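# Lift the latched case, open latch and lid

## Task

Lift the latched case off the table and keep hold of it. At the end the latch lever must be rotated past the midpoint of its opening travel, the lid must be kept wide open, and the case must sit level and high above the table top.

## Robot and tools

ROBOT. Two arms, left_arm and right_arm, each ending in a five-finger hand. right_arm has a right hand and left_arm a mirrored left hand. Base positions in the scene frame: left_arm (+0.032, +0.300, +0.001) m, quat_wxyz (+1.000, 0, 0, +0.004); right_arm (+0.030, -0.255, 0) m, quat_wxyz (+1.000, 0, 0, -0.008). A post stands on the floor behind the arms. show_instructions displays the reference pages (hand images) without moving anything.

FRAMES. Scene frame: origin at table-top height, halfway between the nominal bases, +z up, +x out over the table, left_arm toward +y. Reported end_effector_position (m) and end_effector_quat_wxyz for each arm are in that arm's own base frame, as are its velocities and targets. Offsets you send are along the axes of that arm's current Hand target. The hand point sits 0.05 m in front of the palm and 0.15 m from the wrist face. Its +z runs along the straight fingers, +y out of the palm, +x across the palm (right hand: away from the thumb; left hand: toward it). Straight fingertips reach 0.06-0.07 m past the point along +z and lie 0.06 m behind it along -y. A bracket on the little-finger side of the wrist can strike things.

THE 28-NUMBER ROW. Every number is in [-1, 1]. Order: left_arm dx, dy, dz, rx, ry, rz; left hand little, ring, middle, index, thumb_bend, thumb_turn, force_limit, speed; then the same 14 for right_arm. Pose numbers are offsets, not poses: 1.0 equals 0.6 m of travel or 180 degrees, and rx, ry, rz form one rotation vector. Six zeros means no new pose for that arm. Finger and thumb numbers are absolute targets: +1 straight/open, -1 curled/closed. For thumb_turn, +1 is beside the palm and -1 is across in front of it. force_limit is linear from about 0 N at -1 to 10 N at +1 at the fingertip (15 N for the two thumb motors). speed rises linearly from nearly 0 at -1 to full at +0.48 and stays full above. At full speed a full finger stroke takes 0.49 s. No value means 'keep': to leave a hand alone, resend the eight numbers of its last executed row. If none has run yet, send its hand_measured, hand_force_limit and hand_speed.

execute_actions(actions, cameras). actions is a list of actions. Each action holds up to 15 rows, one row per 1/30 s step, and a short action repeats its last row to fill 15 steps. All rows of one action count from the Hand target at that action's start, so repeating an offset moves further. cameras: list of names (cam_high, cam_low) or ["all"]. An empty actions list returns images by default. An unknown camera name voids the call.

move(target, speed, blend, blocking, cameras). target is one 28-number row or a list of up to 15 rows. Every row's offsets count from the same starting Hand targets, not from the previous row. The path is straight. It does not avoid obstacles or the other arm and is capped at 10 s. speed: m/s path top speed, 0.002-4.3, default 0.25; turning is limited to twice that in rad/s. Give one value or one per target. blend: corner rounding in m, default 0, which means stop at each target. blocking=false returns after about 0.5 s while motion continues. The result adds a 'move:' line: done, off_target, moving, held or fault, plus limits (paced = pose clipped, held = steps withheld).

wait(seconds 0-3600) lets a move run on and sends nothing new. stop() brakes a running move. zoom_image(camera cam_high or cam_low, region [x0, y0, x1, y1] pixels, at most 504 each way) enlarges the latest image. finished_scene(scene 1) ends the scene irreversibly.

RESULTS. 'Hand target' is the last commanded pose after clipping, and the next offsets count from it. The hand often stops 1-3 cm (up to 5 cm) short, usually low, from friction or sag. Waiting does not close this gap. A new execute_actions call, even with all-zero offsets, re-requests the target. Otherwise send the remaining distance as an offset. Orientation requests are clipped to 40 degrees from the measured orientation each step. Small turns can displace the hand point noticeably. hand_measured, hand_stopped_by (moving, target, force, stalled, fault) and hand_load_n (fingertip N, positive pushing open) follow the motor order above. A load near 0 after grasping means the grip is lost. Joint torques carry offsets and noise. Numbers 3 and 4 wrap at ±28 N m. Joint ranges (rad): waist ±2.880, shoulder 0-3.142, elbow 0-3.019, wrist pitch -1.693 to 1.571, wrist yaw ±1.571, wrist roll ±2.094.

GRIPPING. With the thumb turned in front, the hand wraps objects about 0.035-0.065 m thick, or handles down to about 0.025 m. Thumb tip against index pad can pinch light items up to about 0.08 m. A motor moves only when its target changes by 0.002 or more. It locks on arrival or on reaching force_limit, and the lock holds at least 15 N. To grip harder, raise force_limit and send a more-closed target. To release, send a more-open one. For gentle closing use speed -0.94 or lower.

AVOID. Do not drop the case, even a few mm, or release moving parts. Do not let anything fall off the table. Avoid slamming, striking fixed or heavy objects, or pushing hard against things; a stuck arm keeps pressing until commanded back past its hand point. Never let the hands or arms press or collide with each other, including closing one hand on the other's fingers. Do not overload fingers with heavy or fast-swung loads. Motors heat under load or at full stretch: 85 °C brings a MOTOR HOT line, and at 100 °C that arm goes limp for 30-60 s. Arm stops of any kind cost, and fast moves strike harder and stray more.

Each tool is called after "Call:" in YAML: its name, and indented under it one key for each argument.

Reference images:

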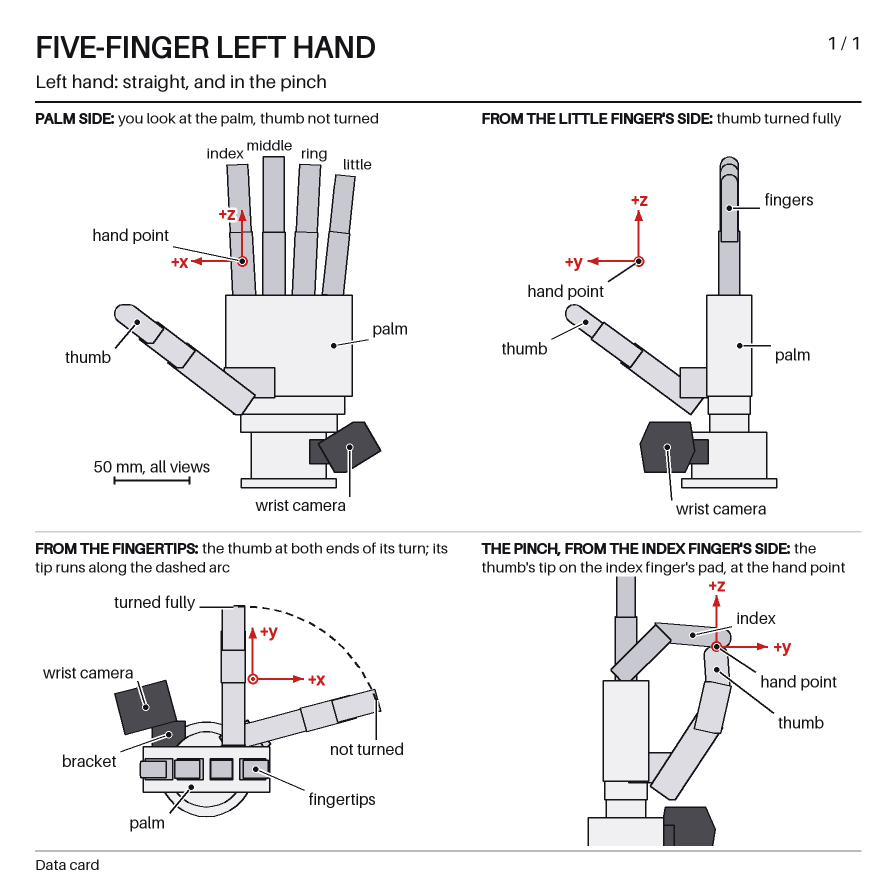

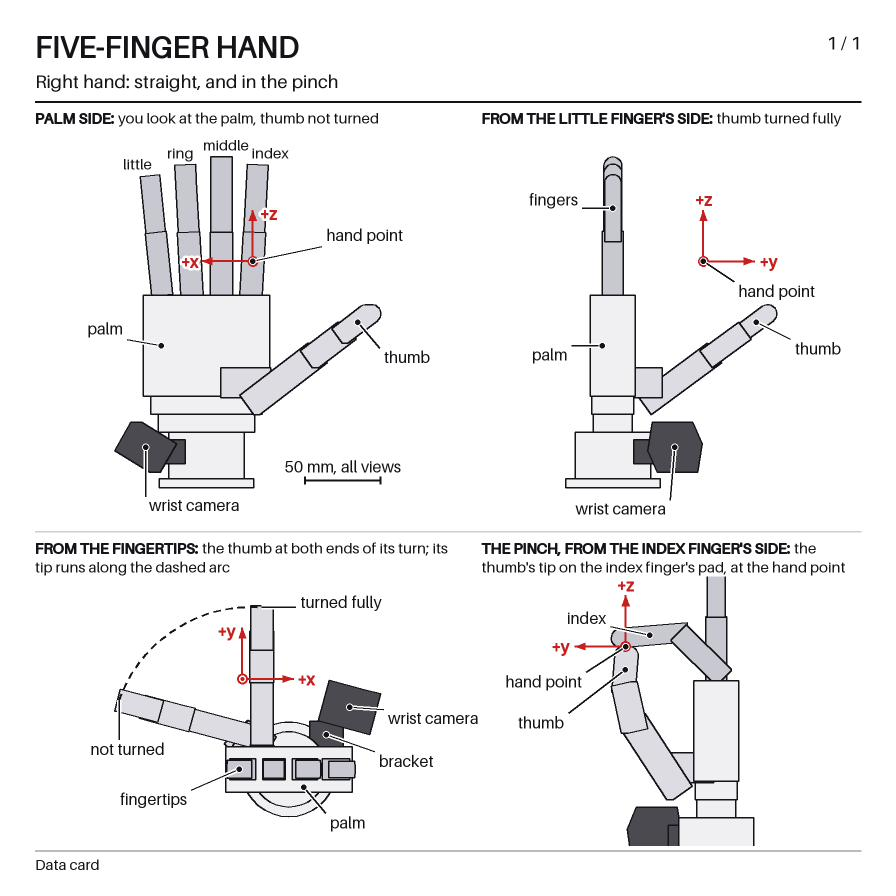

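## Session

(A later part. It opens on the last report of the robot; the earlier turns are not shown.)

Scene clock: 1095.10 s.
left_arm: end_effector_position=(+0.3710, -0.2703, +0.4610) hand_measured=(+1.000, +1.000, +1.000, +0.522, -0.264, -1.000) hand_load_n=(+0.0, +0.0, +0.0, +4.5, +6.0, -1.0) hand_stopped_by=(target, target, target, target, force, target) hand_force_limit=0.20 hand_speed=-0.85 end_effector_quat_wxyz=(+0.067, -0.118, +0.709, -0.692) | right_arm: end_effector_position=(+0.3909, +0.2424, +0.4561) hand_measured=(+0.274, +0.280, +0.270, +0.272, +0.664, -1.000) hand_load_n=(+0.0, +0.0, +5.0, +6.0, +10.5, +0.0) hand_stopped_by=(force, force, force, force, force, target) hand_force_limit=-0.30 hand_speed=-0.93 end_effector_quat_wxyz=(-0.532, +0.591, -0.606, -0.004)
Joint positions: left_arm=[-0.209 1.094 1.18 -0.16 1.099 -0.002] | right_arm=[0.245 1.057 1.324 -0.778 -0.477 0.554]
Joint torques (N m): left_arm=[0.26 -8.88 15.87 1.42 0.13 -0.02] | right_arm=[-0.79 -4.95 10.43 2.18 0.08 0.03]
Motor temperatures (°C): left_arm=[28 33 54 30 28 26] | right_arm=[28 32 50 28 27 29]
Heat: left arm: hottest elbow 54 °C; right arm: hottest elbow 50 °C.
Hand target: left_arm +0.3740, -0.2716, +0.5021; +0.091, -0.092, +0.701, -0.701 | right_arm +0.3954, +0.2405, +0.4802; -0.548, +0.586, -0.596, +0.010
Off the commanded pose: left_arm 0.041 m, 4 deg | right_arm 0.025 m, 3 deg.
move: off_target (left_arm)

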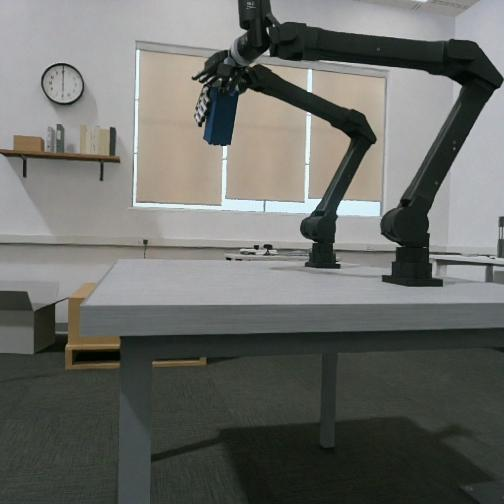

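Call:
execute_actions:
  actions: []

Call:
zoom_image:
  camera: "cam_high"
  region: [292, 158, 332, 196]

Call:
zoom_image:
  camera: "cam_low"
  region: [186, 70, 250, 156]

Scene clock: 1104.03 s.
left_arm: end_effector_position=(+0.3710, -0.2703, +0.4610) hand_measured=(+1.000, +1.000, +1.000, +0.522, -0.264, -1.000) hand_load_n=(+0.0, +0.0, +0.0, +4.5, +6.0, -1.0) hand_stopped_by=(target, target, target, target, force, target) hand_force_limit=0.20 hand_speed=-0.85 end_effector_quat_wxyz=(+0.067, -0.118, +0.709, -0.692) | right_arm: end_effector_position=(+0.3909, +0.2424, +0.4561) hand_measured=(+0.274, +0.280, +0.270, +0.272, +0.664, -1.000) hand_load_n=(+0.0, +0.0, +4.5, +6.0, +10.5, +0.0) hand_stopped_by=(force, force, force, force, force, target) hand_force_limit=-0.30 hand_speed=-0.93 end_effector_quat_wxyz=(-0.532, +0.591, -0.606, -0.004)
Joint positions: left_arm=[-0.209 1.094 1.18 -0.16 1.099 -0.002] | right_arm=[0.245 1.057 1.324 -0.778 -0.477 0.554]
Joint velocities: within noise
Joint torques (N m): left_arm=[0.26 -8.94 15.87 1.42 0.13 -0.02] | right_arm=[-0.79 -4.89 10.44 2.17 0.08 0.02]
Motor temperatures (°C): left_arm=[28 33 59 30 28 26] | right_arm=[28 32 51 28 27 29]
Heat: left arm: hottest elbow 59 °C; right arm: hottest elbow 51 °C.
Hand target: left_arm +0.3740, -0.2716, +0.5021; +0.091, -0.092, +0.701, -0.701 | right_arm +0.3954, +0.2405, +0.4802; -0.548, +0.586, -0.596, +0.010
Off the commanded pose: left_arm 0.041 m, 4 deg | right_arm 0.025 m, 3 deg.

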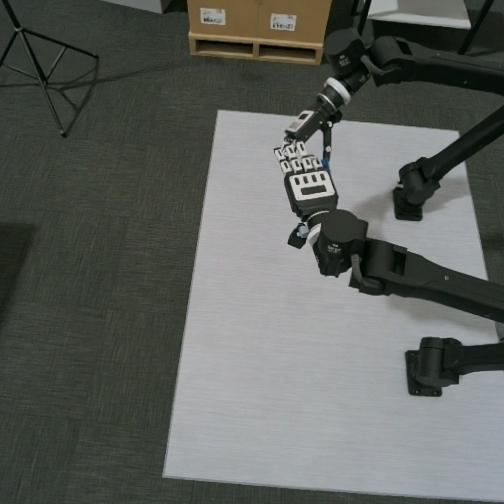

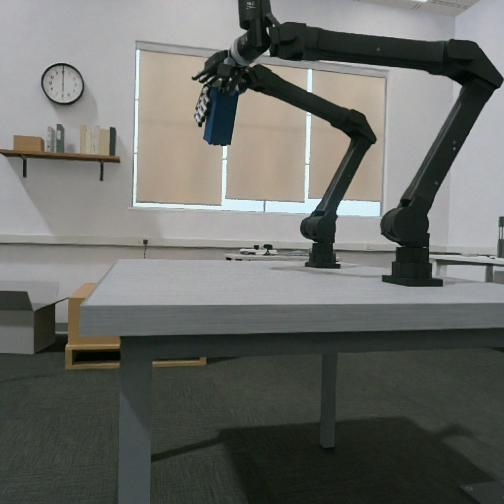

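Scaled by 12.600.

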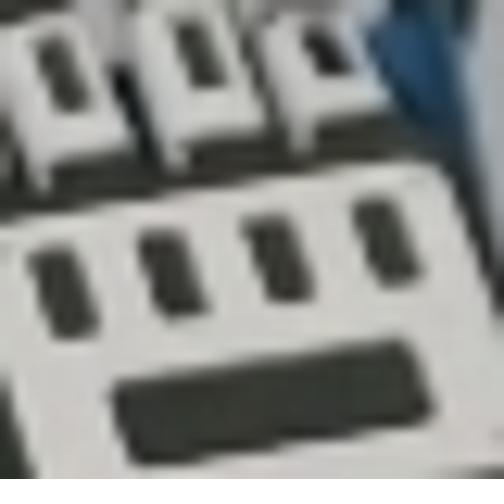

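Scaled by 5.860.

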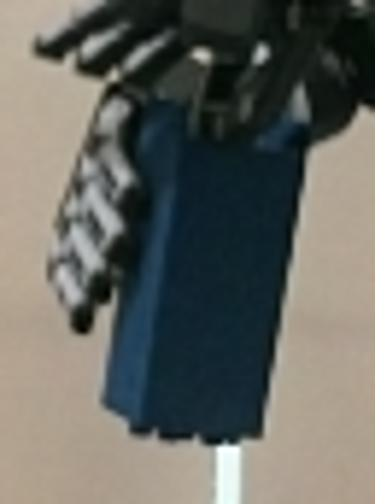

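Call:
execute_actions:
  actions:
    - [[0,-0.02,0,0,0,0,1,1,1,0.52,-0.5,-1,0.2,-0.85,0,0,0,0,0,0,0.25,0.24,0.18,0.16,0.5,-1,-0.3,-0.93]]
  cameras: ["cam_low"]

Call:
zoom_image:
  camera: "cam_low"
  region: [210, 80, 246, 110]

Scene clock: 1105.90 s.
left_arm: end_effector_position=(+0.3718, -0.2705, +0.4687) hand_measured=(+1.000, +1.000, +1.000, +0.520, -0.264, -1.000) hand_load_n=(+0.0, +0.0, +0.0, +1.0, +4.5, +0.0) hand_stopped_by=(target, target, target, target, force, target) hand_force_limit=0.20 hand_speed=-0.85 end_effector_quat_wxyz=(+0.063, -0.121, +0.710, -0.690) | right_arm: end_effector_position=(+0.3913, +0.2426, +0.4609) hand_measured=(+0.274, +0.280, +0.270, +0.272, +0.664, -1.000) hand_load_n=(+0.0, +0.0, +4.5, +6.0, +10.0, +0.0) hand_stopped_by=(force, force, force, force, force, target) hand_force_limit=-0.30 hand_speed=-0.93 end_effector_quat_wxyz=(-0.535, +0.589, -0.605, -0.003)
Joint positions: left_arm=[-0.209 1.101 1.209 -0.193 1.1 -0.002] | right_arm=[0.245 1.057 1.332 -0.778 -0.477 0.558]
Joint torques (N m): left_arm=[0.26 -9.23 16.27 1.52 0.11 -0.02] | right_arm=[-0.79 -4.89 9.89 2.17 0.09 -0.02]
Motor temperatures (°C): left_arm=[28 33 60 30 28 26] | right_arm=[28 32 51 28 27 29]
Heat: left arm: hottest elbow 60 °C; right arm: hottest elbow 51 °C.
Hand target: left_arm +0.3741, -0.2716, +0.5141; +0.091, -0.092, +0.701, -0.701 | right_arm +0.3954, +0.2405, +0.4801; -0.548, +0.586, -0.596, +0.010
Off the commanded pose: left_arm 0.045 m, 5 deg | right_arm 0.020 m, 2 deg.

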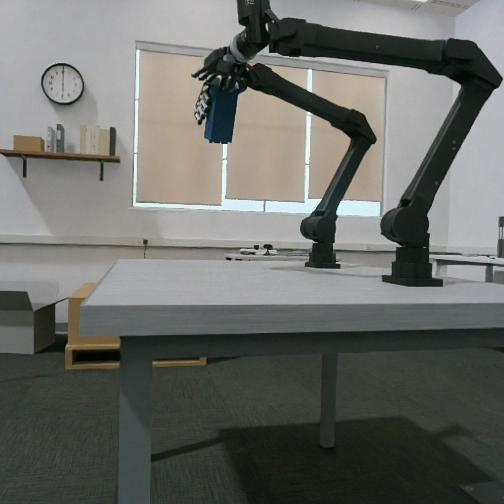

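Scaled by 14.000.

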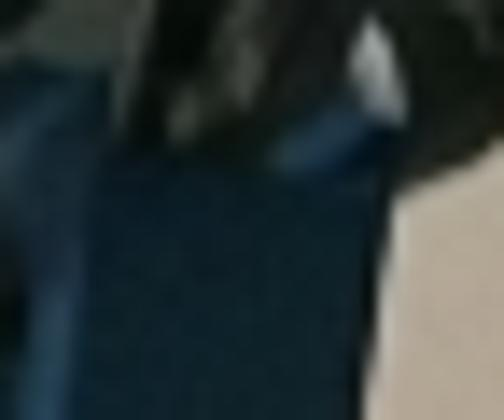

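Call:
execute_actions:
  actions:
    - [[0,-0.02,0,0,0,0,1,1,1,0.52,-0.5,-1,0.2,-0.85,0,0,0,0,0,0,0.25,0.24,0.18,0.16,0.5,-1,-0.3,-0.93]]
  cameras: ["cam_low"]

Call:
zoom_image:
  camera: "cam_low"
  region: [210, 80, 246, 110]

Scene clock: 1111.07 s.
left_arm: end_effector_position=(+0.3731, -0.2708, +0.5010) hand_measured=(+1.000, +1.000, +1.000, +0.520, -0.264, -1.000) hand_load_n=(+0.0, +0.0, -0.5, +0.0, +0.0, +0.0) hand_stopped_by=(target, target, target, target, force, target) hand_force_limit=0.20 hand_speed=-0.85 end_effector_quat_wxyz=(+0.077, -0.107, +0.706, -0.696) | right_arm: end_effector_position=(+0.3933, +0.2419, +0.4606) hand_measured=(+0.274, +0.280, +0.270, +0.272, +0.664, -1.000) hand_load_n=(+0.0, +0.0, +6.0, +4.0, +10.0, +0.0) hand_stopped_by=(force, force, force, force, force, target) hand_force_limit=-0.30 hand_speed=-0.93 end_effector_quat_wxyz=(-0.534, +0.588, -0.607, -0.001)
Joint positions: left_arm=[-0.209 1.107 1.284 -0.219 1.101 -0.002] | right_arm=[0.245 1.06 1.334 -0.778 -0.47 0.558]
Joint torques (N m): left_arm=[0.21 -8.94 13.75 1.31 -0.02 -0.02] | right_arm=[-0.73 -5.13 9.76 2.17 -0.14 -0.03]
Motor temperatures (°C): left_arm=[28 33 62 30 28 26] | right_arm=[28 32 50 28 27 29]
Heat: left arm: hottest elbow 62 °C; right arm: hottest elbow 50 °C.
Hand target: left_arm +0.3741, -0.2716, +0.5262; +0.091, -0.092, +0.701, -0.701 | right_arm +0.3954, +0.2404, +0.4803; -0.548, +0.586, -0.596, +0.010
Off the commanded pose: left_arm 0.025 m, 2 deg | right_arm 0.020 m, 2 deg.

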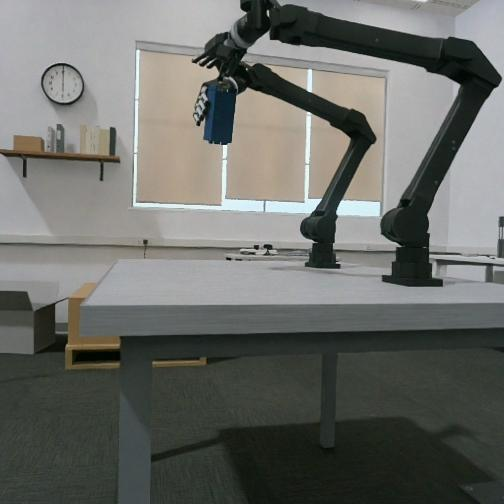

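Scaled by 14.000.

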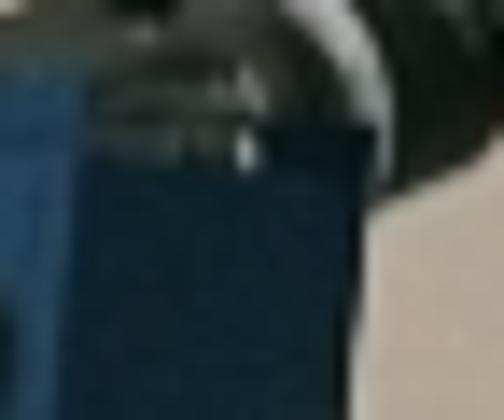

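Call:
move:
  target:
    - [0,0,0,0,0,0,1,1,1,1,0.6,-1,0.2,-0.6,0,0,0,0,0,0,0.25,0.24,0.18,0.16,0.5,-1,-0.3,-0.93]
    - [0,-0.08,0,0,0,0,1,1,1,1,0.6,-1,0.2,-0.6,0,0,0,0,0,0,0.25,0.24,0.18,0.16,0.5,-1,-0.3,-0.93]
    - [0,-0.08,-0.22,0,0,0,1,1,1,1,0.6,-1,0.2,-0.6,0,0,0,0,0,0,0.25,0.24,0.18,0.16,0.5,-1,-0.3,-0.93]
  speed: 0.1
  cameras: ["cam_low","cam_high"]

Call:
zoom_image:
  camera: "cam_high"
  region: [292, 158, 332, 196]

Call:
zoom_image:
  camera: "cam_low"
  region: [210, 80, 246, 110]

Scene clock: 1117.30 s.
left_arm: end_effector_position=(+0.3442, -0.1438, +0.5751) hand_measured=(+1.000, +1.000, +1.000, +1.000, +0.600, -1.000) hand_load_n=(+0.0, +0.0, +0.0, +0.0, +0.0, +0.0) hand_stopped_by=(target, target, target, target, target, target) hand_force_limit=0.20 hand_speed=-0.60 end_effector_quat_wxyz=(+0.094, -0.090, +0.701, -0.701) | right_arm: end_effector_position=(+0.3933, +0.2419, +0.4606) hand_measured=(+0.274, +0.280, +0.270, +0.272, +0.664, -1.000) hand_load_n=(+0.0, +0.0, +6.0, +4.0, +10.0, +0.0) hand_stopped_by=(force, force, force, force, force, target) hand_force_limit=-0.30 hand_speed=-0.93 end_effector_quat_wxyz=(-0.534, +0.588, -0.607, -0.001)
Joint positions: left_arm=[0.16 1.066 1.441 -0.367 1.47 -0.002] | right_arm=[0.245 1.06 1.334 -0.778 -0.47 0.558]
Joint torques (N m): left_arm=[0.32 -8.41 8.42 0.92 0.02 -0.02] | right_arm=[-0.79 -5.13 9.76 2.17 -0.13 -0.03]
Motor temperatures (°C): left_arm=[28 33 60 30 28 26] | right_arm=[28 32 51 28 27 29]
Heat: left arm: hottest elbow 60 °C; right arm: hottest elbow 51 °C.
Hand target: left_arm +0.3402, -0.1440, +0.5742; +0.091, -0.092, +0.701, -0.701 | right_arm +0.3954, +0.2404, +0.4803; -0.548, +0.586, -0.596, +0.010
Off the commanded pose: left_arm 0.004 m, 0 deg | right_arm 0.020 m, 2 deg.
move: done

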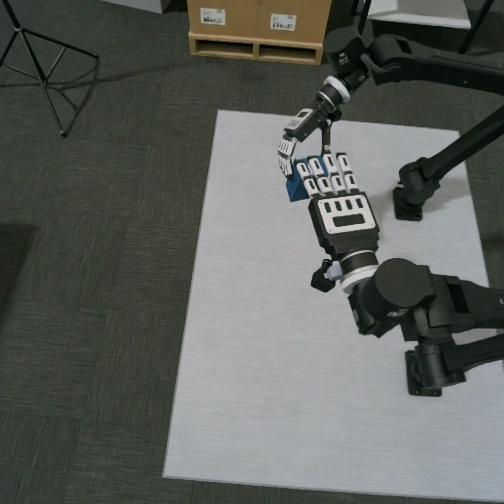

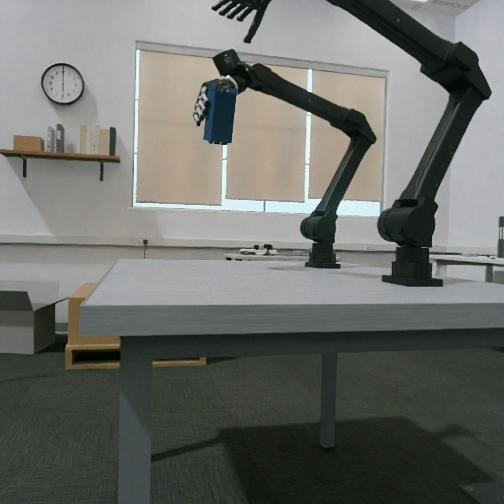

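Scaled by 12.600.

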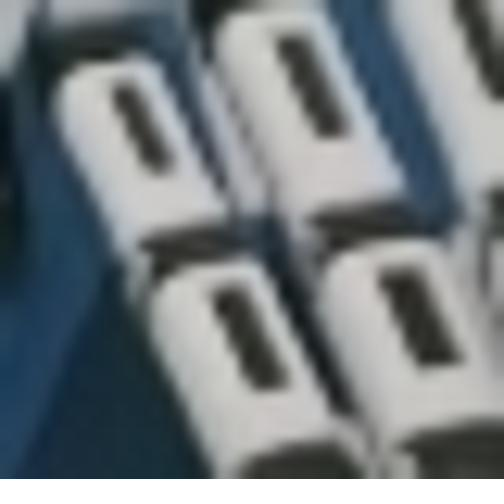

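Scaled by 14.000.

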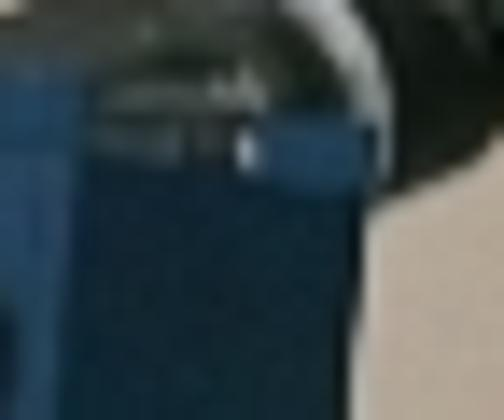

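Call:
move:
  target: [0,0,-0.14,0,0,0,1,1,1,1,0.6,-1,0.2,-0.6,0,0,0,0,0,0,0.25,0.24,0.18,0.16,0.5,-1,-0.3,-0.93]
  speed: 0.15
  cameras: ["cam_low","cam_high"]

Call:
zoom_image:
  camera: "cam_high"
  region: [282, 158, 322, 196]

Scene clock: 1119.30 s.
left_arm: end_effector_position=(+0.3206, -0.0629, +0.5767) hand_measured=(+1.000, +1.000, +1.000, +1.000, +0.600, -1.000) hand_load_n=(+0.0, +0.0, +0.0, +0.0, +0.0, +0.0) hand_stopped_by=(target, target, target, target, target, target) hand_force_limit=0.20 hand_speed=-0.60 end_effector_quat_wxyz=(+0.160, -0.141, +0.693, -0.689) | right_arm: end_effector_position=(+0.3933, +0.2419, +0.4606) hand_measured=(+0.274, +0.280, +0.270, +0.272, +0.664, -1.000) hand_load_n=(+0.0, +0.0, +5.5, +4.0, +10.0, -0.5) hand_stopped_by=(force, force, force, force, force, target) hand_force_limit=-0.30 hand_speed=-0.93 end_effector_quat_wxyz=(-0.534, +0.588, -0.607, -0.001)
Joint positions: left_arm=[0.443 0.988 1.396 -0.377 1.585 -0.004] | right_arm=[0.245 1.06 1.334 -0.778 -0.47 0.558]
Joint torques (N m): left_arm=[0.15 -6.12 8.14 0.83 -0.02 -0.15] | right_arm=[-0.79 -5.13 9.76 2.18 -0.13 -0.03]
Motor temperatures (°C): left_arm=[28 33 60 30 28 26] | right_arm=[28 32 51 28 27 29]
Heat: left arm: hottest elbow 60 °C; right arm: hottest elbow 51 °C.
Hand target: left_arm +0.3187, -0.0628, +0.5742; +0.091, -0.092, +0.701, -0.701 | right_arm +0.3954, +0.2404, +0.4803; -0.548, +0.586, -0.596, +0.010
Off the commanded pose: left_arm 0.003 m, 10 deg | right_arm 0.020 m, 2 deg.
joint sent to its limit (left arm) — joint 5 (wrist yaw), upper limit. The joint targets are off in orientation, not in position.
move: off_target (left_arm)

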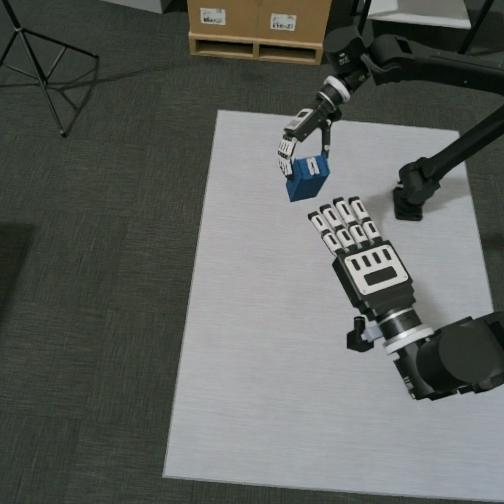

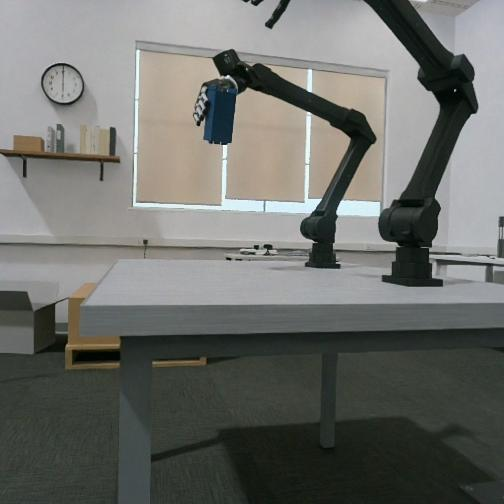

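Scaled by 12.600.

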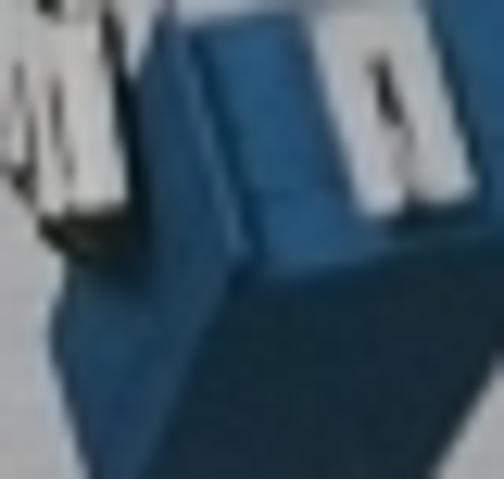

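Call:
zoom_image:
  camera: "cam_high"
  region: [294, 150, 330, 184]

Call:
zoom_image:
  camera: "cam_high"
  region: [304, 160, 324, 180]

Scaled by 14.000.

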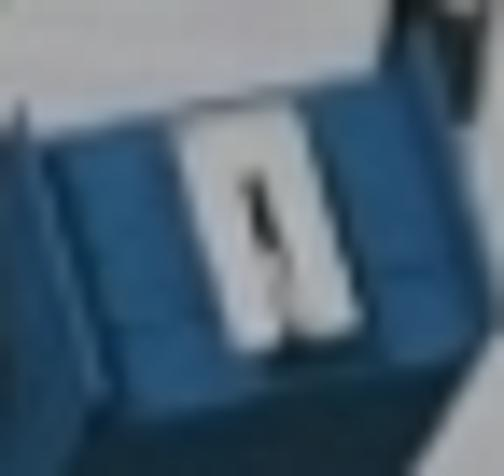

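Scaled by 25.200.

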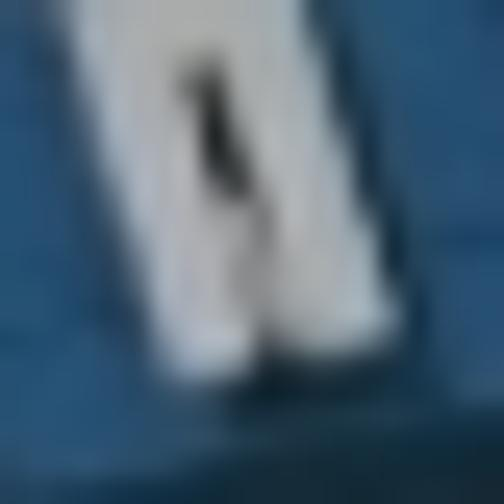

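Call:
zoom_image:
  camera: "cam_low"
  region: [208, 76, 244, 100]

Scaled by 14.000.

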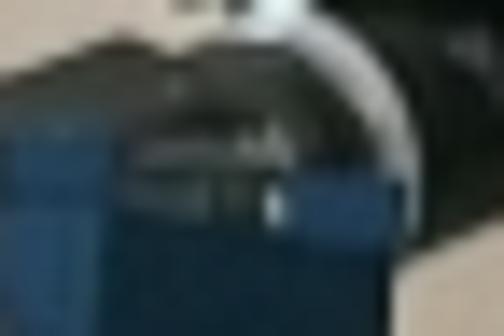

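Call:
zoom_image:
  camera: "cam_high"
  region: [270, 140, 350, 216]

Call:
zoom_image:
  camera: "cam_low"
  region: [186, 70, 250, 156]

Scaled by 6.300.

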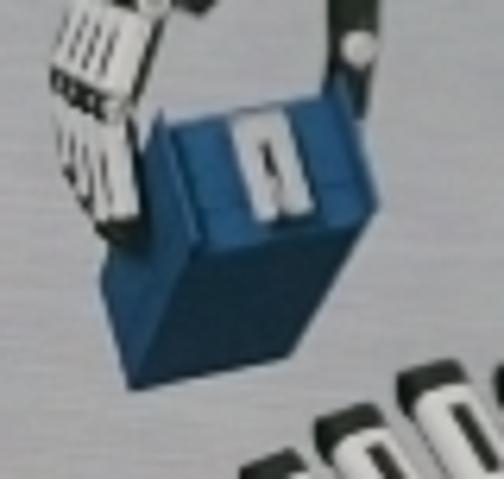

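Scaled by 5.860.

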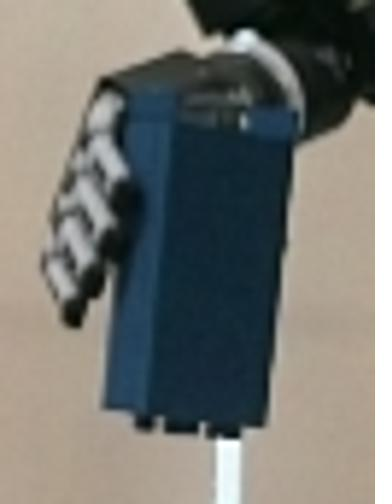

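Call:
move:
  target: [0,0,0,0,0,0,1,1,1,1,0.6,-1,0.2,-0.6,0,0,0,-0.0074,0.0512,-0.0722,0.25,0.24,0.18,0.16,0.5,-1,-0.3,-0.93]
  speed: 0.05
  cameras: ["cam_low","cam_high"]

Call:
zoom_image:
  camera: "cam_high"
  region: [270, 140, 350, 216]

Call:
zoom_image:
  camera: "cam_low"
  region: [186, 70, 250, 156]

Scene clock: 1164.23 s.
left_arm: end_effector_position=(+0.3205, -0.0629, +0.5767) hand_measured=(+1.000, +1.000, +1.000, +1.000, +0.600, -1.000) hand_load_n=(+0.0, +0.0, +0.0, +0.0, +0.0, +0.0) hand_stopped_by=(target, target, target, target, target, target) hand_force_limit=0.20 hand_speed=-0.60 end_effector_quat_wxyz=(+0.160, -0.141, +0.693, -0.689) | right_arm: end_effector_position=(+0.3933, +0.2365, +0.4510) hand_measured=(+0.274, +0.280, +0.270, +0.272, +0.664, -1.000) hand_load_n=(+0.0, +0.0, +6.0, +4.0, +10.0, +0.0) hand_stopped_by=(force, force, force, force, force, target) hand_force_limit=-0.30 hand_speed=-0.93 end_effector_quat_wxyz=(-0.468, +0.655, -0.584, +0.100)
Joint positions: left_arm=[0.443 0.988 1.396 -0.377 1.585 -0.004] | right_arm=[0.331 1.094 1.443 -0.942 -0.251 0.351]
Joint torques (N m): left_arm=[0.09 -6.12 8.2 0.84 -0.02 -0.15] | right_arm=[0.09 -4.89 11.3 1.89 0 -0.06]
Motor temperatures (°C): left_arm=[28 33 52 30 28 26] | right_arm=[28 32 51 28 27 29]
Heat: left arm: hottest elbow 52 °C; right arm: hottest elbow 51 °C.
Hand target: left_arm +0.3186, -0.0628, +0.5742; +0.091, -0.092, +0.701, -0.701 | right_arm +0.3955, +0.2405, +0.4802; -0.487, +0.654, -0.568, +0.112
Off the commanded pose: left_arm 0.003 m, 10 deg | right_arm 0.030 m, 3 deg.
joint sent to its limit (left arm) — joint 5 (wrist yaw), upper limit. The joint targets are off in orientation, not in position.
move: off_target (right_arm)

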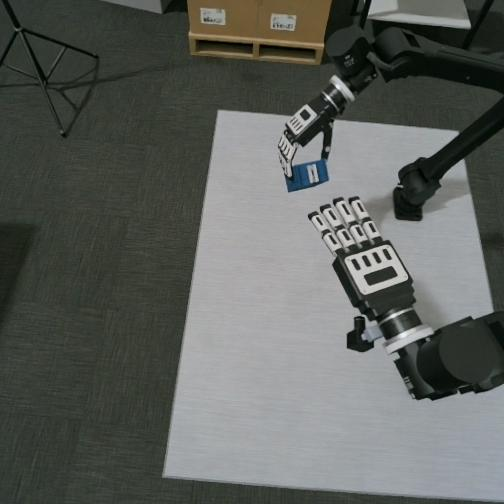

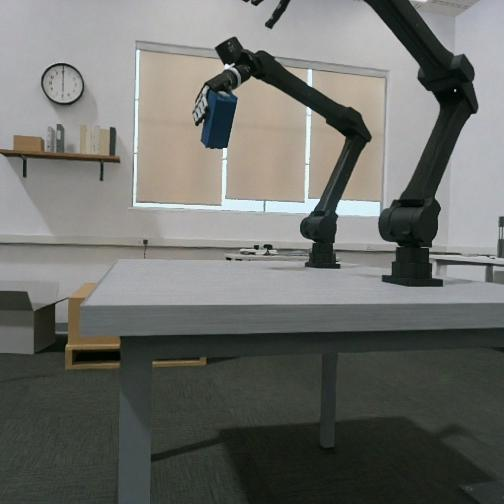

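Scaled by 6.300.

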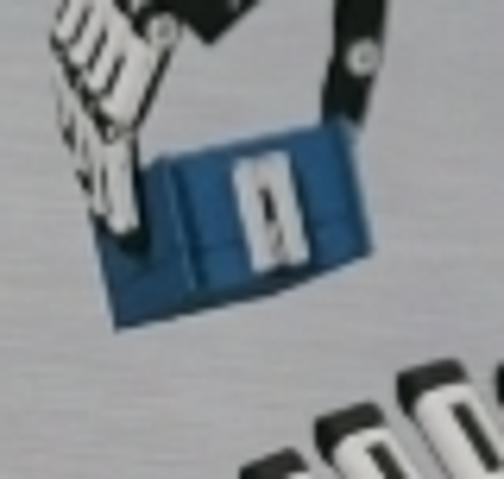

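Scaled by 5.860.

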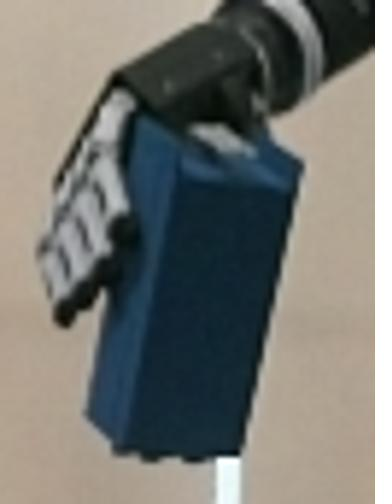

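Call:
move:
  target:
    - [0.0027,0.0237,0.3485,0,0,0,1,1,1,1,0.6,-1,0.2,-0.6,0,0,0,0,0,0,0.25,0.24,0.18,0.16,0.5,-1,-0.3,-0.93]
    - [0.0027,0.0237,0.3485,0,0,0,1,1,1,0.72,0.0,-1,0.2,-0.6,0,0,0,0,0,0,0.25,0.24,0.18,0.16,0.5,-1,-0.3,-0.93]
    - [0.0027,0.1400,0.3485,0,0,0,1,1,1,0.72,0.0,-1,0.2,-0.6,0,0,0,0,0,0,0.25,0.24,0.18,0.16,0.5,-1,-0.3,-0.93]
  speed: [0.15,0.1,0.08]
  cameras: ["cam_low","cam_high"]

Scene clock: 1181.83 s.
left_arm: end_effector_position=(+0.3730, -0.2660, +0.4857) hand_measured=(+1.000, +1.000, +1.000, +0.720, +0.000, -1.000) hand_load_n=(+0.0, +0.0, +0.0, +0.0, +0.0, +0.0) hand_stopped_by=(target, target, target, target, target, target) hand_force_limit=0.20 hand_speed=-0.60 end_effector_quat_wxyz=(+0.081, -0.101, +0.704, -0.698) | right_arm: end_effector_position=(+0.3933, +0.2365, +0.4510) hand_measured=(+0.274, +0.280, +0.270, +0.272, +0.664, -1.000) hand_load_n=(+0.0, +0.0, +5.5, +4.0, +9.5, +0.0) hand_stopped_by=(force, force, force, force, force, target) hand_force_limit=-0.30 hand_speed=-0.93 end_effector_quat_wxyz=(-0.468, +0.656, -0.584, +0.101)
Joint positions: left_arm=[-0.195 1.096 1.229 -0.158 1.117 -0.004] | right_arm=[0.331 1.094 1.443 -0.942 -0.251 0.35]
Joint torques (N m): left_arm=[0.21 -9.76 9.47 2.13 -0.13 0.03] | right_arm=[0.09 -4.89 11.3 1.88 -0.01 -0.07]
Heat: left arm: hottest elbow 51 °C; right arm: hottest elbow 51 °C.
Hand target: left_arm +0.3707, -0.2654, +0.4902; +0.091, -0.092, +0.701, -0.701 | right_arm +0.3954, +0.2405, +0.4802; -0.487, +0.654, -0.568, +0.112
Off the commanded pose: left_arm 0.005 m, 2 deg | right_arm 0.030 m, 3 deg.
move: done; target 2's new numbers were sent with left_arm's hand 0.026 m and 4 deg from that target

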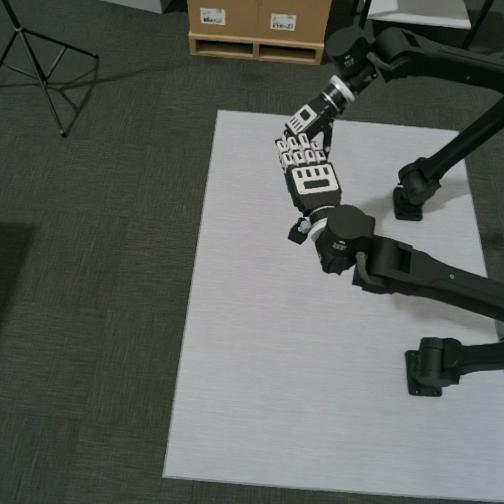

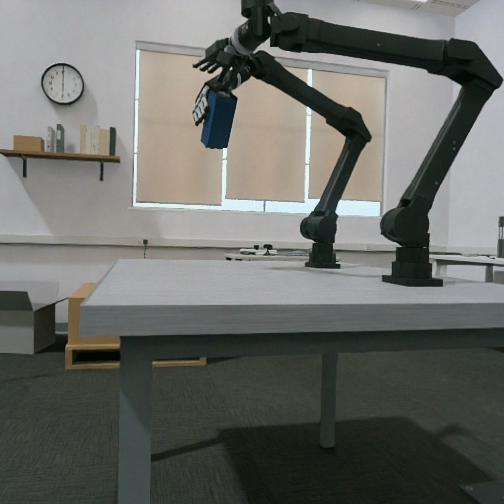

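Call:
move:
  target: [0.0029,0.05,-0.0018,0,0,0,1,1,1,0.72,0.0,-1,0.2,-0.6,0,0,0,0,0,0,0.25,0.24,0.18,0.16,0.5,-1,-0.3,-0.93]
  speed: 0.05
  cameras: ["cam_low","cam_high"]

Call:
zoom_image:
  camera: "cam_low"
  region: [186, 70, 250, 156]

Call:
zoom_image:
  camera: "cam_high"
  region: [270, 130, 346, 206]

Scene clock: 1185.03 s.
left_arm: end_effector_position=(+0.3708, -0.2655, +0.4559) hand_measured=(+1.000, +1.000, +1.000, +0.720, +0.000, -1.000) hand_load_n=(+0.0, +0.0, +0.0, +0.0, +0.0, +0.0) hand_stopped_by=(target, target, target, target, target, target) hand_force_limit=0.20 hand_speed=-0.60 end_effector_quat_wxyz=(+0.081, -0.101, +0.704, -0.698) | right_arm: end_effector_position=(+0.3933, +0.2365, +0.4510) hand_measured=(+0.274, +0.280, +0.270, +0.272, +0.664, -1.000) hand_load_n=(+0.0, +0.0, +5.5, +4.0, +10.0, +0.0) hand_stopped_by=(force, force, force, force, force, target) hand_force_limit=-0.30 hand_speed=-0.93 end_effector_quat_wxyz=(-0.468, +0.656, -0.584, +0.101)
Joint positions: left_arm=[-0.195 1.083 1.142 -0.084 1.117 -0.004] | right_arm=[0.331 1.094 1.443 -0.942 -0.251 0.35]
Joint torques (N m): left_arm=[0.26 -10.11 9.43 2.19 -0.11 0.03] | right_arm=[0.03 -4.95 11.3 1.89 -0.01 -0.07]
Heat: left arm: hottest elbow 51 °C; right arm: hottest elbow 51 °C.
Hand target: left_arm +0.3687, -0.2648, +0.4601; +0.091, -0.092, +0.701, -0.701 | right_arm +0.3954, +0.2405, +0.4802; -0.487, +0.654, -0.568, +0.112
Off the commanded pose: left_arm 0.005 m, 2 deg | right_arm 0.030 m, 3 deg.
move: done

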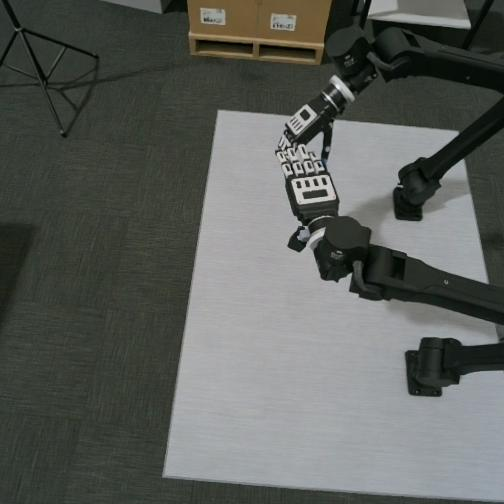

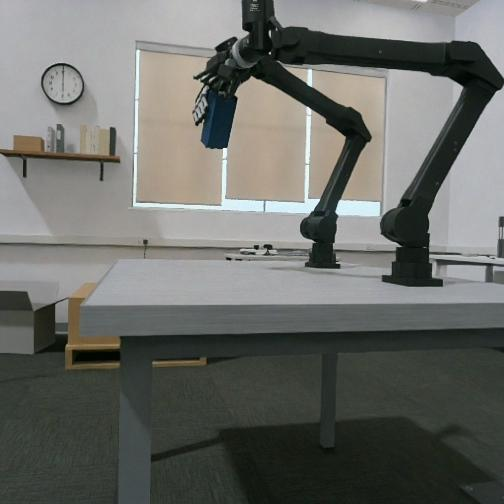

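Scaled by 5.860.

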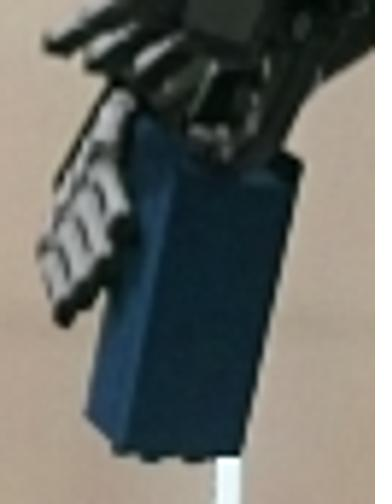

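Scaled by 6.632.

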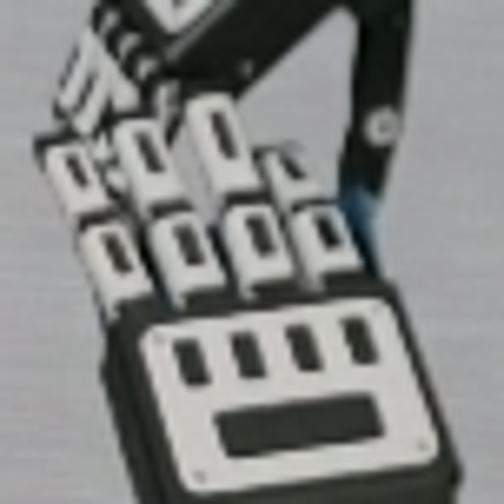

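Call:
move:
  target: [0,0.0075,0,0,0,0,1,1,1,0.72,0.0,-1,0.2,-0.6,0,0,0,0,0,0,0.25,0.24,0.18,0.16,0.5,-1,-0.3,-0.93]
  speed: 0.05
  cameras: ["cam_low"]

Call:
zoom_image:
  camera: "cam_low"
  region: [210, 82, 240, 108]

Scene clock: 1186.60 s.
left_arm: end_effector_position=(+0.3707, -0.2655, +0.4520) hand_measured=(+1.000, +1.000, +1.000, +0.720, +0.000, -1.000) hand_load_n=(+0.0, +0.0, +0.0, +0.0, +0.0, +0.0) hand_stopped_by=(target, target, target, target, target, target) hand_force_limit=0.20 hand_speed=-0.60 end_effector_quat_wxyz=(+0.082, -0.100, +0.704, -0.699) | right_arm: end_effector_position=(+0.3933, +0.2365, +0.4510) hand_measured=(+0.274, +0.280, +0.270, +0.272, +0.664, -1.000) hand_load_n=(+0.0, +0.0, +5.5, +4.0, +9.5, +0.0) hand_stopped_by=(force, force, force, force, force, target) hand_force_limit=-0.30 hand_speed=-0.93 end_effector_quat_wxyz=(-0.468, +0.656, -0.584, +0.101)
Joint positions: left_arm=[-0.195 1.081 1.13 -0.073 1.117 -0.004] | right_arm=[0.331 1.094 1.443 -0.942 -0.251 0.35]
Joint torques (N m): left_arm=[0.26 -9.64 9.31 2.15 -0.11 0.03] | right_arm=[0.09 -4.89 11.3 1.89 -0.01 -0.06]
Heat: left arm: hottest elbow 51 °C; right arm: hottest elbow 51 °C.
Hand target: left_arm +0.3687, -0.2648, +0.4555; +0.091, -0.092, +0.701, -0.701 | right_arm +0.3954, +0.2405, +0.4802; -0.487, +0.654, -0.568, +0.112
Off the commanded pose: left_arm 0.004 m, 1 deg | right_arm 0.030 m, 3 deg.
move: done

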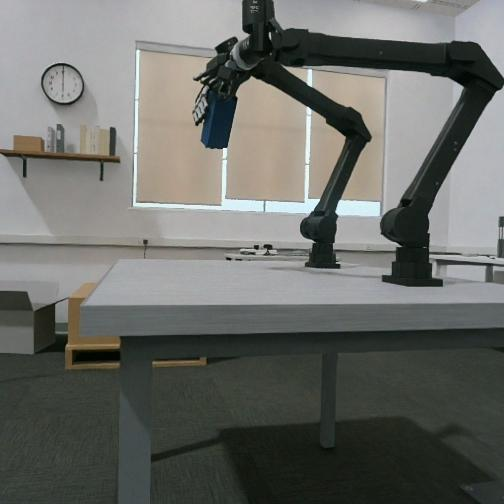

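Scaled by 16.800.

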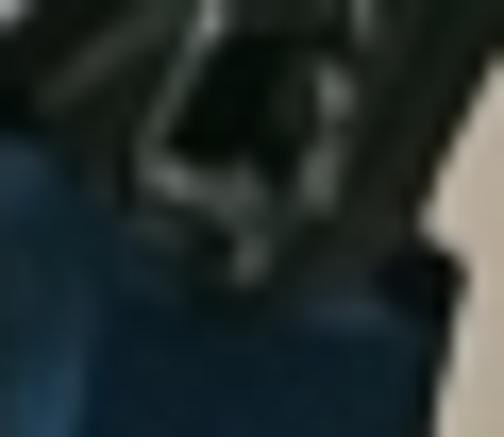

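Call:
move:
  target: [0,0,0.0183,0,0,0,1,1,1,0.72,0.0,-1,0.2,-0.85,0,0,0,0,0,0,0.25,0.24,0.18,0.16,0.5,-1,-0.3,-0.93]
  speed: 0.04
  cameras: ["cam_low"]

Call:
zoom_image:
  camera: "cam_low"
  region: [210, 82, 240, 108]

Scene clock: 1188.83 s.
left_arm: end_effector_position=(+0.3728, -0.2702, +0.4525) hand_measured=(+1.000, +1.000, +1.000, +0.720, +0.000, -1.000) hand_load_n=(+0.0, +0.0, -0.5, +0.0, +0.0, +0.0) hand_stopped_by=(target, target, target, target, target, target) hand_force_limit=0.20 hand_speed=-0.85 end_effector_quat_wxyz=(+0.088, -0.104, +0.703, -0.698) | right_arm: end_effector_position=(+0.3938, +0.2357, +0.4505) hand_measured=(+0.274, +0.280, +0.270, +0.272, +0.664, -1.000) hand_load_n=(+0.0, +0.0, +5.5, +4.0, +10.0, +0.0) hand_stopped_by=(force, force, force, force, force, target) hand_force_limit=-0.30 hand_speed=-0.93 end_effector_quat_wxyz=(-0.467, +0.655, -0.585, +0.102)
Joint positions: left_arm=[-0.209 1.081 1.13 -0.068 1.089 -0.004] | right_arm=[0.331 1.094 1.443 -0.944 -0.246 0.35]
Joint torques (N m): left_arm=[-0.79 -8.47 10.04 2.18 -0.04 0.03] | right_arm=[0.03 -4.95 11.3 1.92 -0.17 -0.06]
Heat: left arm: hottest elbow 51 °C; right arm: hottest elbow 51 °C.
Hand target: left_arm +0.3716, -0.2754, +0.4555; +0.091, -0.092, +0.701, -0.701 | right_arm +0.3954, +0.2405, +0.4802; -0.487, +0.654, -0.568, +0.112
Off the commanded pose: left_arm 0.006 m, 1 deg | right_arm 0.030 m, 3 deg.
move: done

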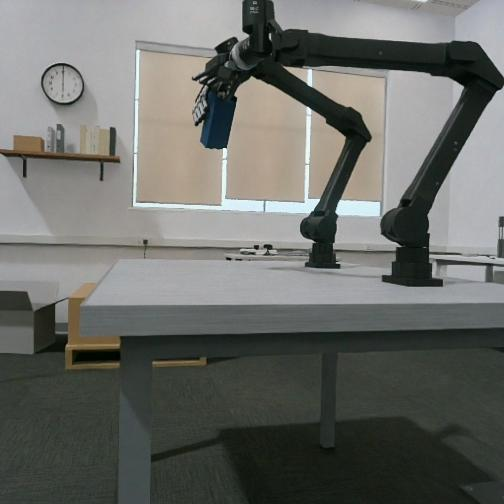

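Scaled by 16.800.

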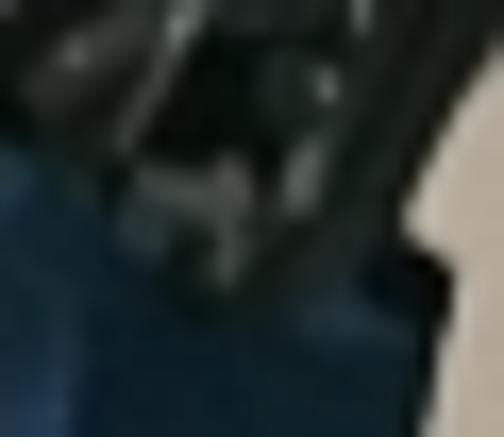

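Call:
zoom_image:
  camera: "cam_low"
  region: [216, 86, 236, 104]

Scaled by 25.200.

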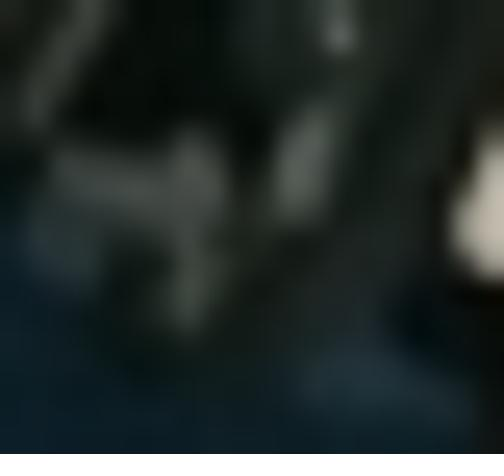

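Call:
move:
  target:
    - [0.004,0,-0.02,0,0,0,1,1,1,0.72,0.0,-1,0.2,-0.85,0,0,0,0,0,0,0.25,0.24,0.18,0.16,0.5,-1,-0.3,-0.93]
    - [0.004,0,0.0,0,0,0,1,1,1,0.72,0.0,-1,0.2,-0.85,0,0,0,0,0,0,0.25,0.24,0.18,0.16,0.5,-1,-0.3,-0.93]
  speed: 0.04

Scene clock: 1205.57 s.
left_arm: end_effector_position=(+0.3690, -0.2720, +0.4535) hand_measured=(+1.000, +1.000, +1.000, +0.720, +0.000, -1.000) hand_load_n=(+0.0, +0.0, -0.5, +0.0, +0.0, +0.0) hand_stopped_by=(target, target, target, target, target, target) hand_force_limit=0.20 hand_speed=-0.85 end_effector_quat_wxyz=(+0.088, -0.101, +0.702, -0.699) | right_arm: end_effector_position=(+0.3936, +0.2356, +0.4502) hand_measured=(+0.274, +0.280, +0.270, +0.272, +0.664, -1.000) hand_load_n=(+0.0, +0.0, +5.5, +4.0, +10.0, +0.0) hand_stopped_by=(force, force, force, force, force, target) hand_force_limit=-0.30 hand_speed=-0.93 end_effector_quat_wxyz=(-0.466, +0.655, -0.585, +0.102)
Joint positions: left_arm=[-0.216 1.074 1.126 -0.068 1.086 -0.004] | right_arm=[0.331 1.094 1.443 -0.945 -0.246 0.349]
Joint torques (N m): left_arm=[-0.56 -8.18 10.04 2.11 -0.08 0.03] | right_arm=[0.03 -5.01 11.28 1.96 -0.18 -0.06]
Heat: left arm: hottest elbow 53 °C; right arm: hottest elbow 51 °C.
Hand target: left_arm +0.3692, -0.2760, +0.4556; +0.091, -0.092, +0.701, -0.701 | right_arm +0.3953, +0.2405, +0.4802; -0.487, +0.654, -0.568, +0.112
Off the commanded pose: left_arm 0.004 m, 1 deg | right_arm 0.030 m, 3 deg.
move: done

Call:
move:
  target: [0,0.006,0.002,0,0,0,1,1,1,0.72,0.0,-1,0.2,-0.85,0,0,0,0,0,0,0.25,0.24,0.18,0.16,0.5,-1,-0.3,-0.93]
  speed: 0.04
  cameras: ["cam_low"]

Call:
zoom_image:
  camera: "cam_low"
  region: [210, 82, 240, 108]

Scene clock: 1209.43 s.
left_arm: end_effector_position=(+0.3694, -0.2725, +0.4545) hand_measured=(+1.000, +1.000, +1.000, +0.720, +0.000, -1.000) hand_load_n=(+0.0, +0.0, -0.5, +0.0, +0.0, +0.0) hand_stopped_by=(target, target, target, target, target, target) hand_force_limit=0.20 hand_speed=-0.85 end_effector_quat_wxyz=(+0.091, -0.099, +0.702, -0.700) | right_arm: end_effector_position=(+0.3936, +0.2356, +0.4502) hand_measured=(+0.274, +0.280, +0.270, +0.272, +0.664, -1.000) hand_load_n=(+0.0, +0.0, +5.5, +4.0, +10.0, +0.0) hand_stopped_by=(force, force, force, force, force, target) hand_force_limit=-0.30 hand_speed=-0.93 end_effector_quat_wxyz=(-0.466, +0.655, -0.585, +0.102)
Joint positions: left_arm=[-0.217 1.074 1.126 -0.061 1.085 -0.004] | right_arm=[0.331 1.094 1.443 -0.945 -0.246 0.349]
Joint torques (N m): left_arm=[-0.67 -8.12 9.37 2.19 -0.14 0.03] | right_arm=[0.09 -4.95 11.3 1.96 -0.18 -0.06]
Heat: left arm: hottest elbow 52 °C; right arm: hottest elbow 51 °C.
Hand target: left_arm +0.3694, -0.2771, +0.4520; +0.091, -0.092, +0.701, -0.701 | right_arm +0.3953, +0.2405, +0.4802; -0.487, +0.654, -0.568, +0.112
Off the commanded pose: left_arm 0.005 m, 1 deg | right_arm 0.030 m, 3 deg.
move: done

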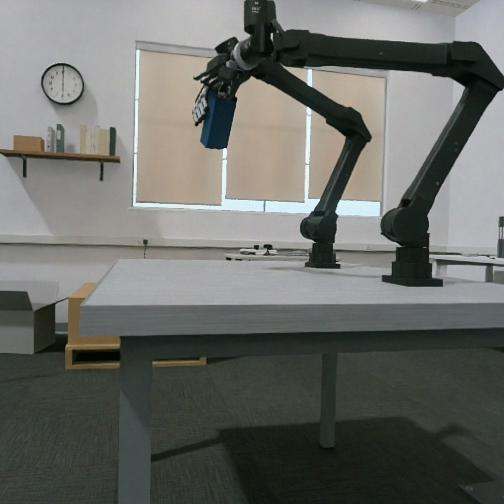

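Scaled by 16.800.

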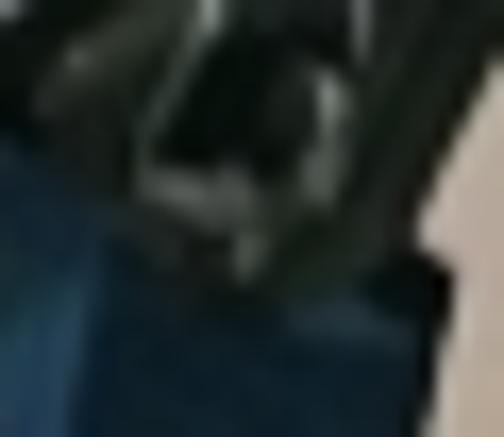

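Call:
move:
  target: [0,0.0075,0.001,0,0,0,1,1,1,0.72,0.0,-1,0.2,-0.85,0,0,0,0,0,0,0.25,0.24,0.18,0.16,0.5,-1,-0.3,-0.93]
  speed: 0.04

Scene clock: 1210.70 s.
left_arm: end_effector_position=(+0.3700, -0.2727, +0.4510) hand_measured=(+1.000, +1.000, +1.000, +0.720, +0.000, -1.000) hand_load_n=(+0.0, +0.0, +0.0, +0.0, +0.0, +0.0) hand_stopped_by=(target, target, target, target, target, target) hand_force_limit=0.20 hand_speed=-0.85 end_effector_quat_wxyz=(+0.092, -0.099, +0.701, -0.700) | right_arm: end_effector_position=(+0.3938, +0.2356, +0.4500) hand_measured=(+0.274, +0.280, +0.270, +0.272, +0.664, -1.000) hand_load_n=(+0.0, +0.0, +5.5, +4.0, +10.0, +0.0) hand_stopped_by=(force, force, force, force, force, target) hand_force_limit=-0.30 hand_speed=-0.93 end_effector_quat_wxyz=(-0.466, +0.655, -0.585, +0.103)
Joint positions: left_arm=[-0.217 1.074 1.116 -0.048 1.083 -0.004] | right_arm=[0.331 1.095 1.443 -0.945 -0.246 0.349]
Joint torques (N m): left_arm=[-0.79 -8.12 9.29 2.14 -0.14 0.03] | right_arm=[0.09 -5.01 11.28 1.96 -0.2 -0.06]
Heat: left arm: hottest elbow 52 °C; right arm: hottest elbow 51 °C.
Hand target: left_arm +0.3696, -0.2777, +0.4475; +0.091, -0.092, +0.701, -0.701 | right_arm +0.3954, +0.2405, +0.4802; -0.487, +0.654, -0.568, +0.112
Off the commanded pose: left_arm 0.006 m, 1 deg | right_arm 0.031 m, 3 deg.
move: done


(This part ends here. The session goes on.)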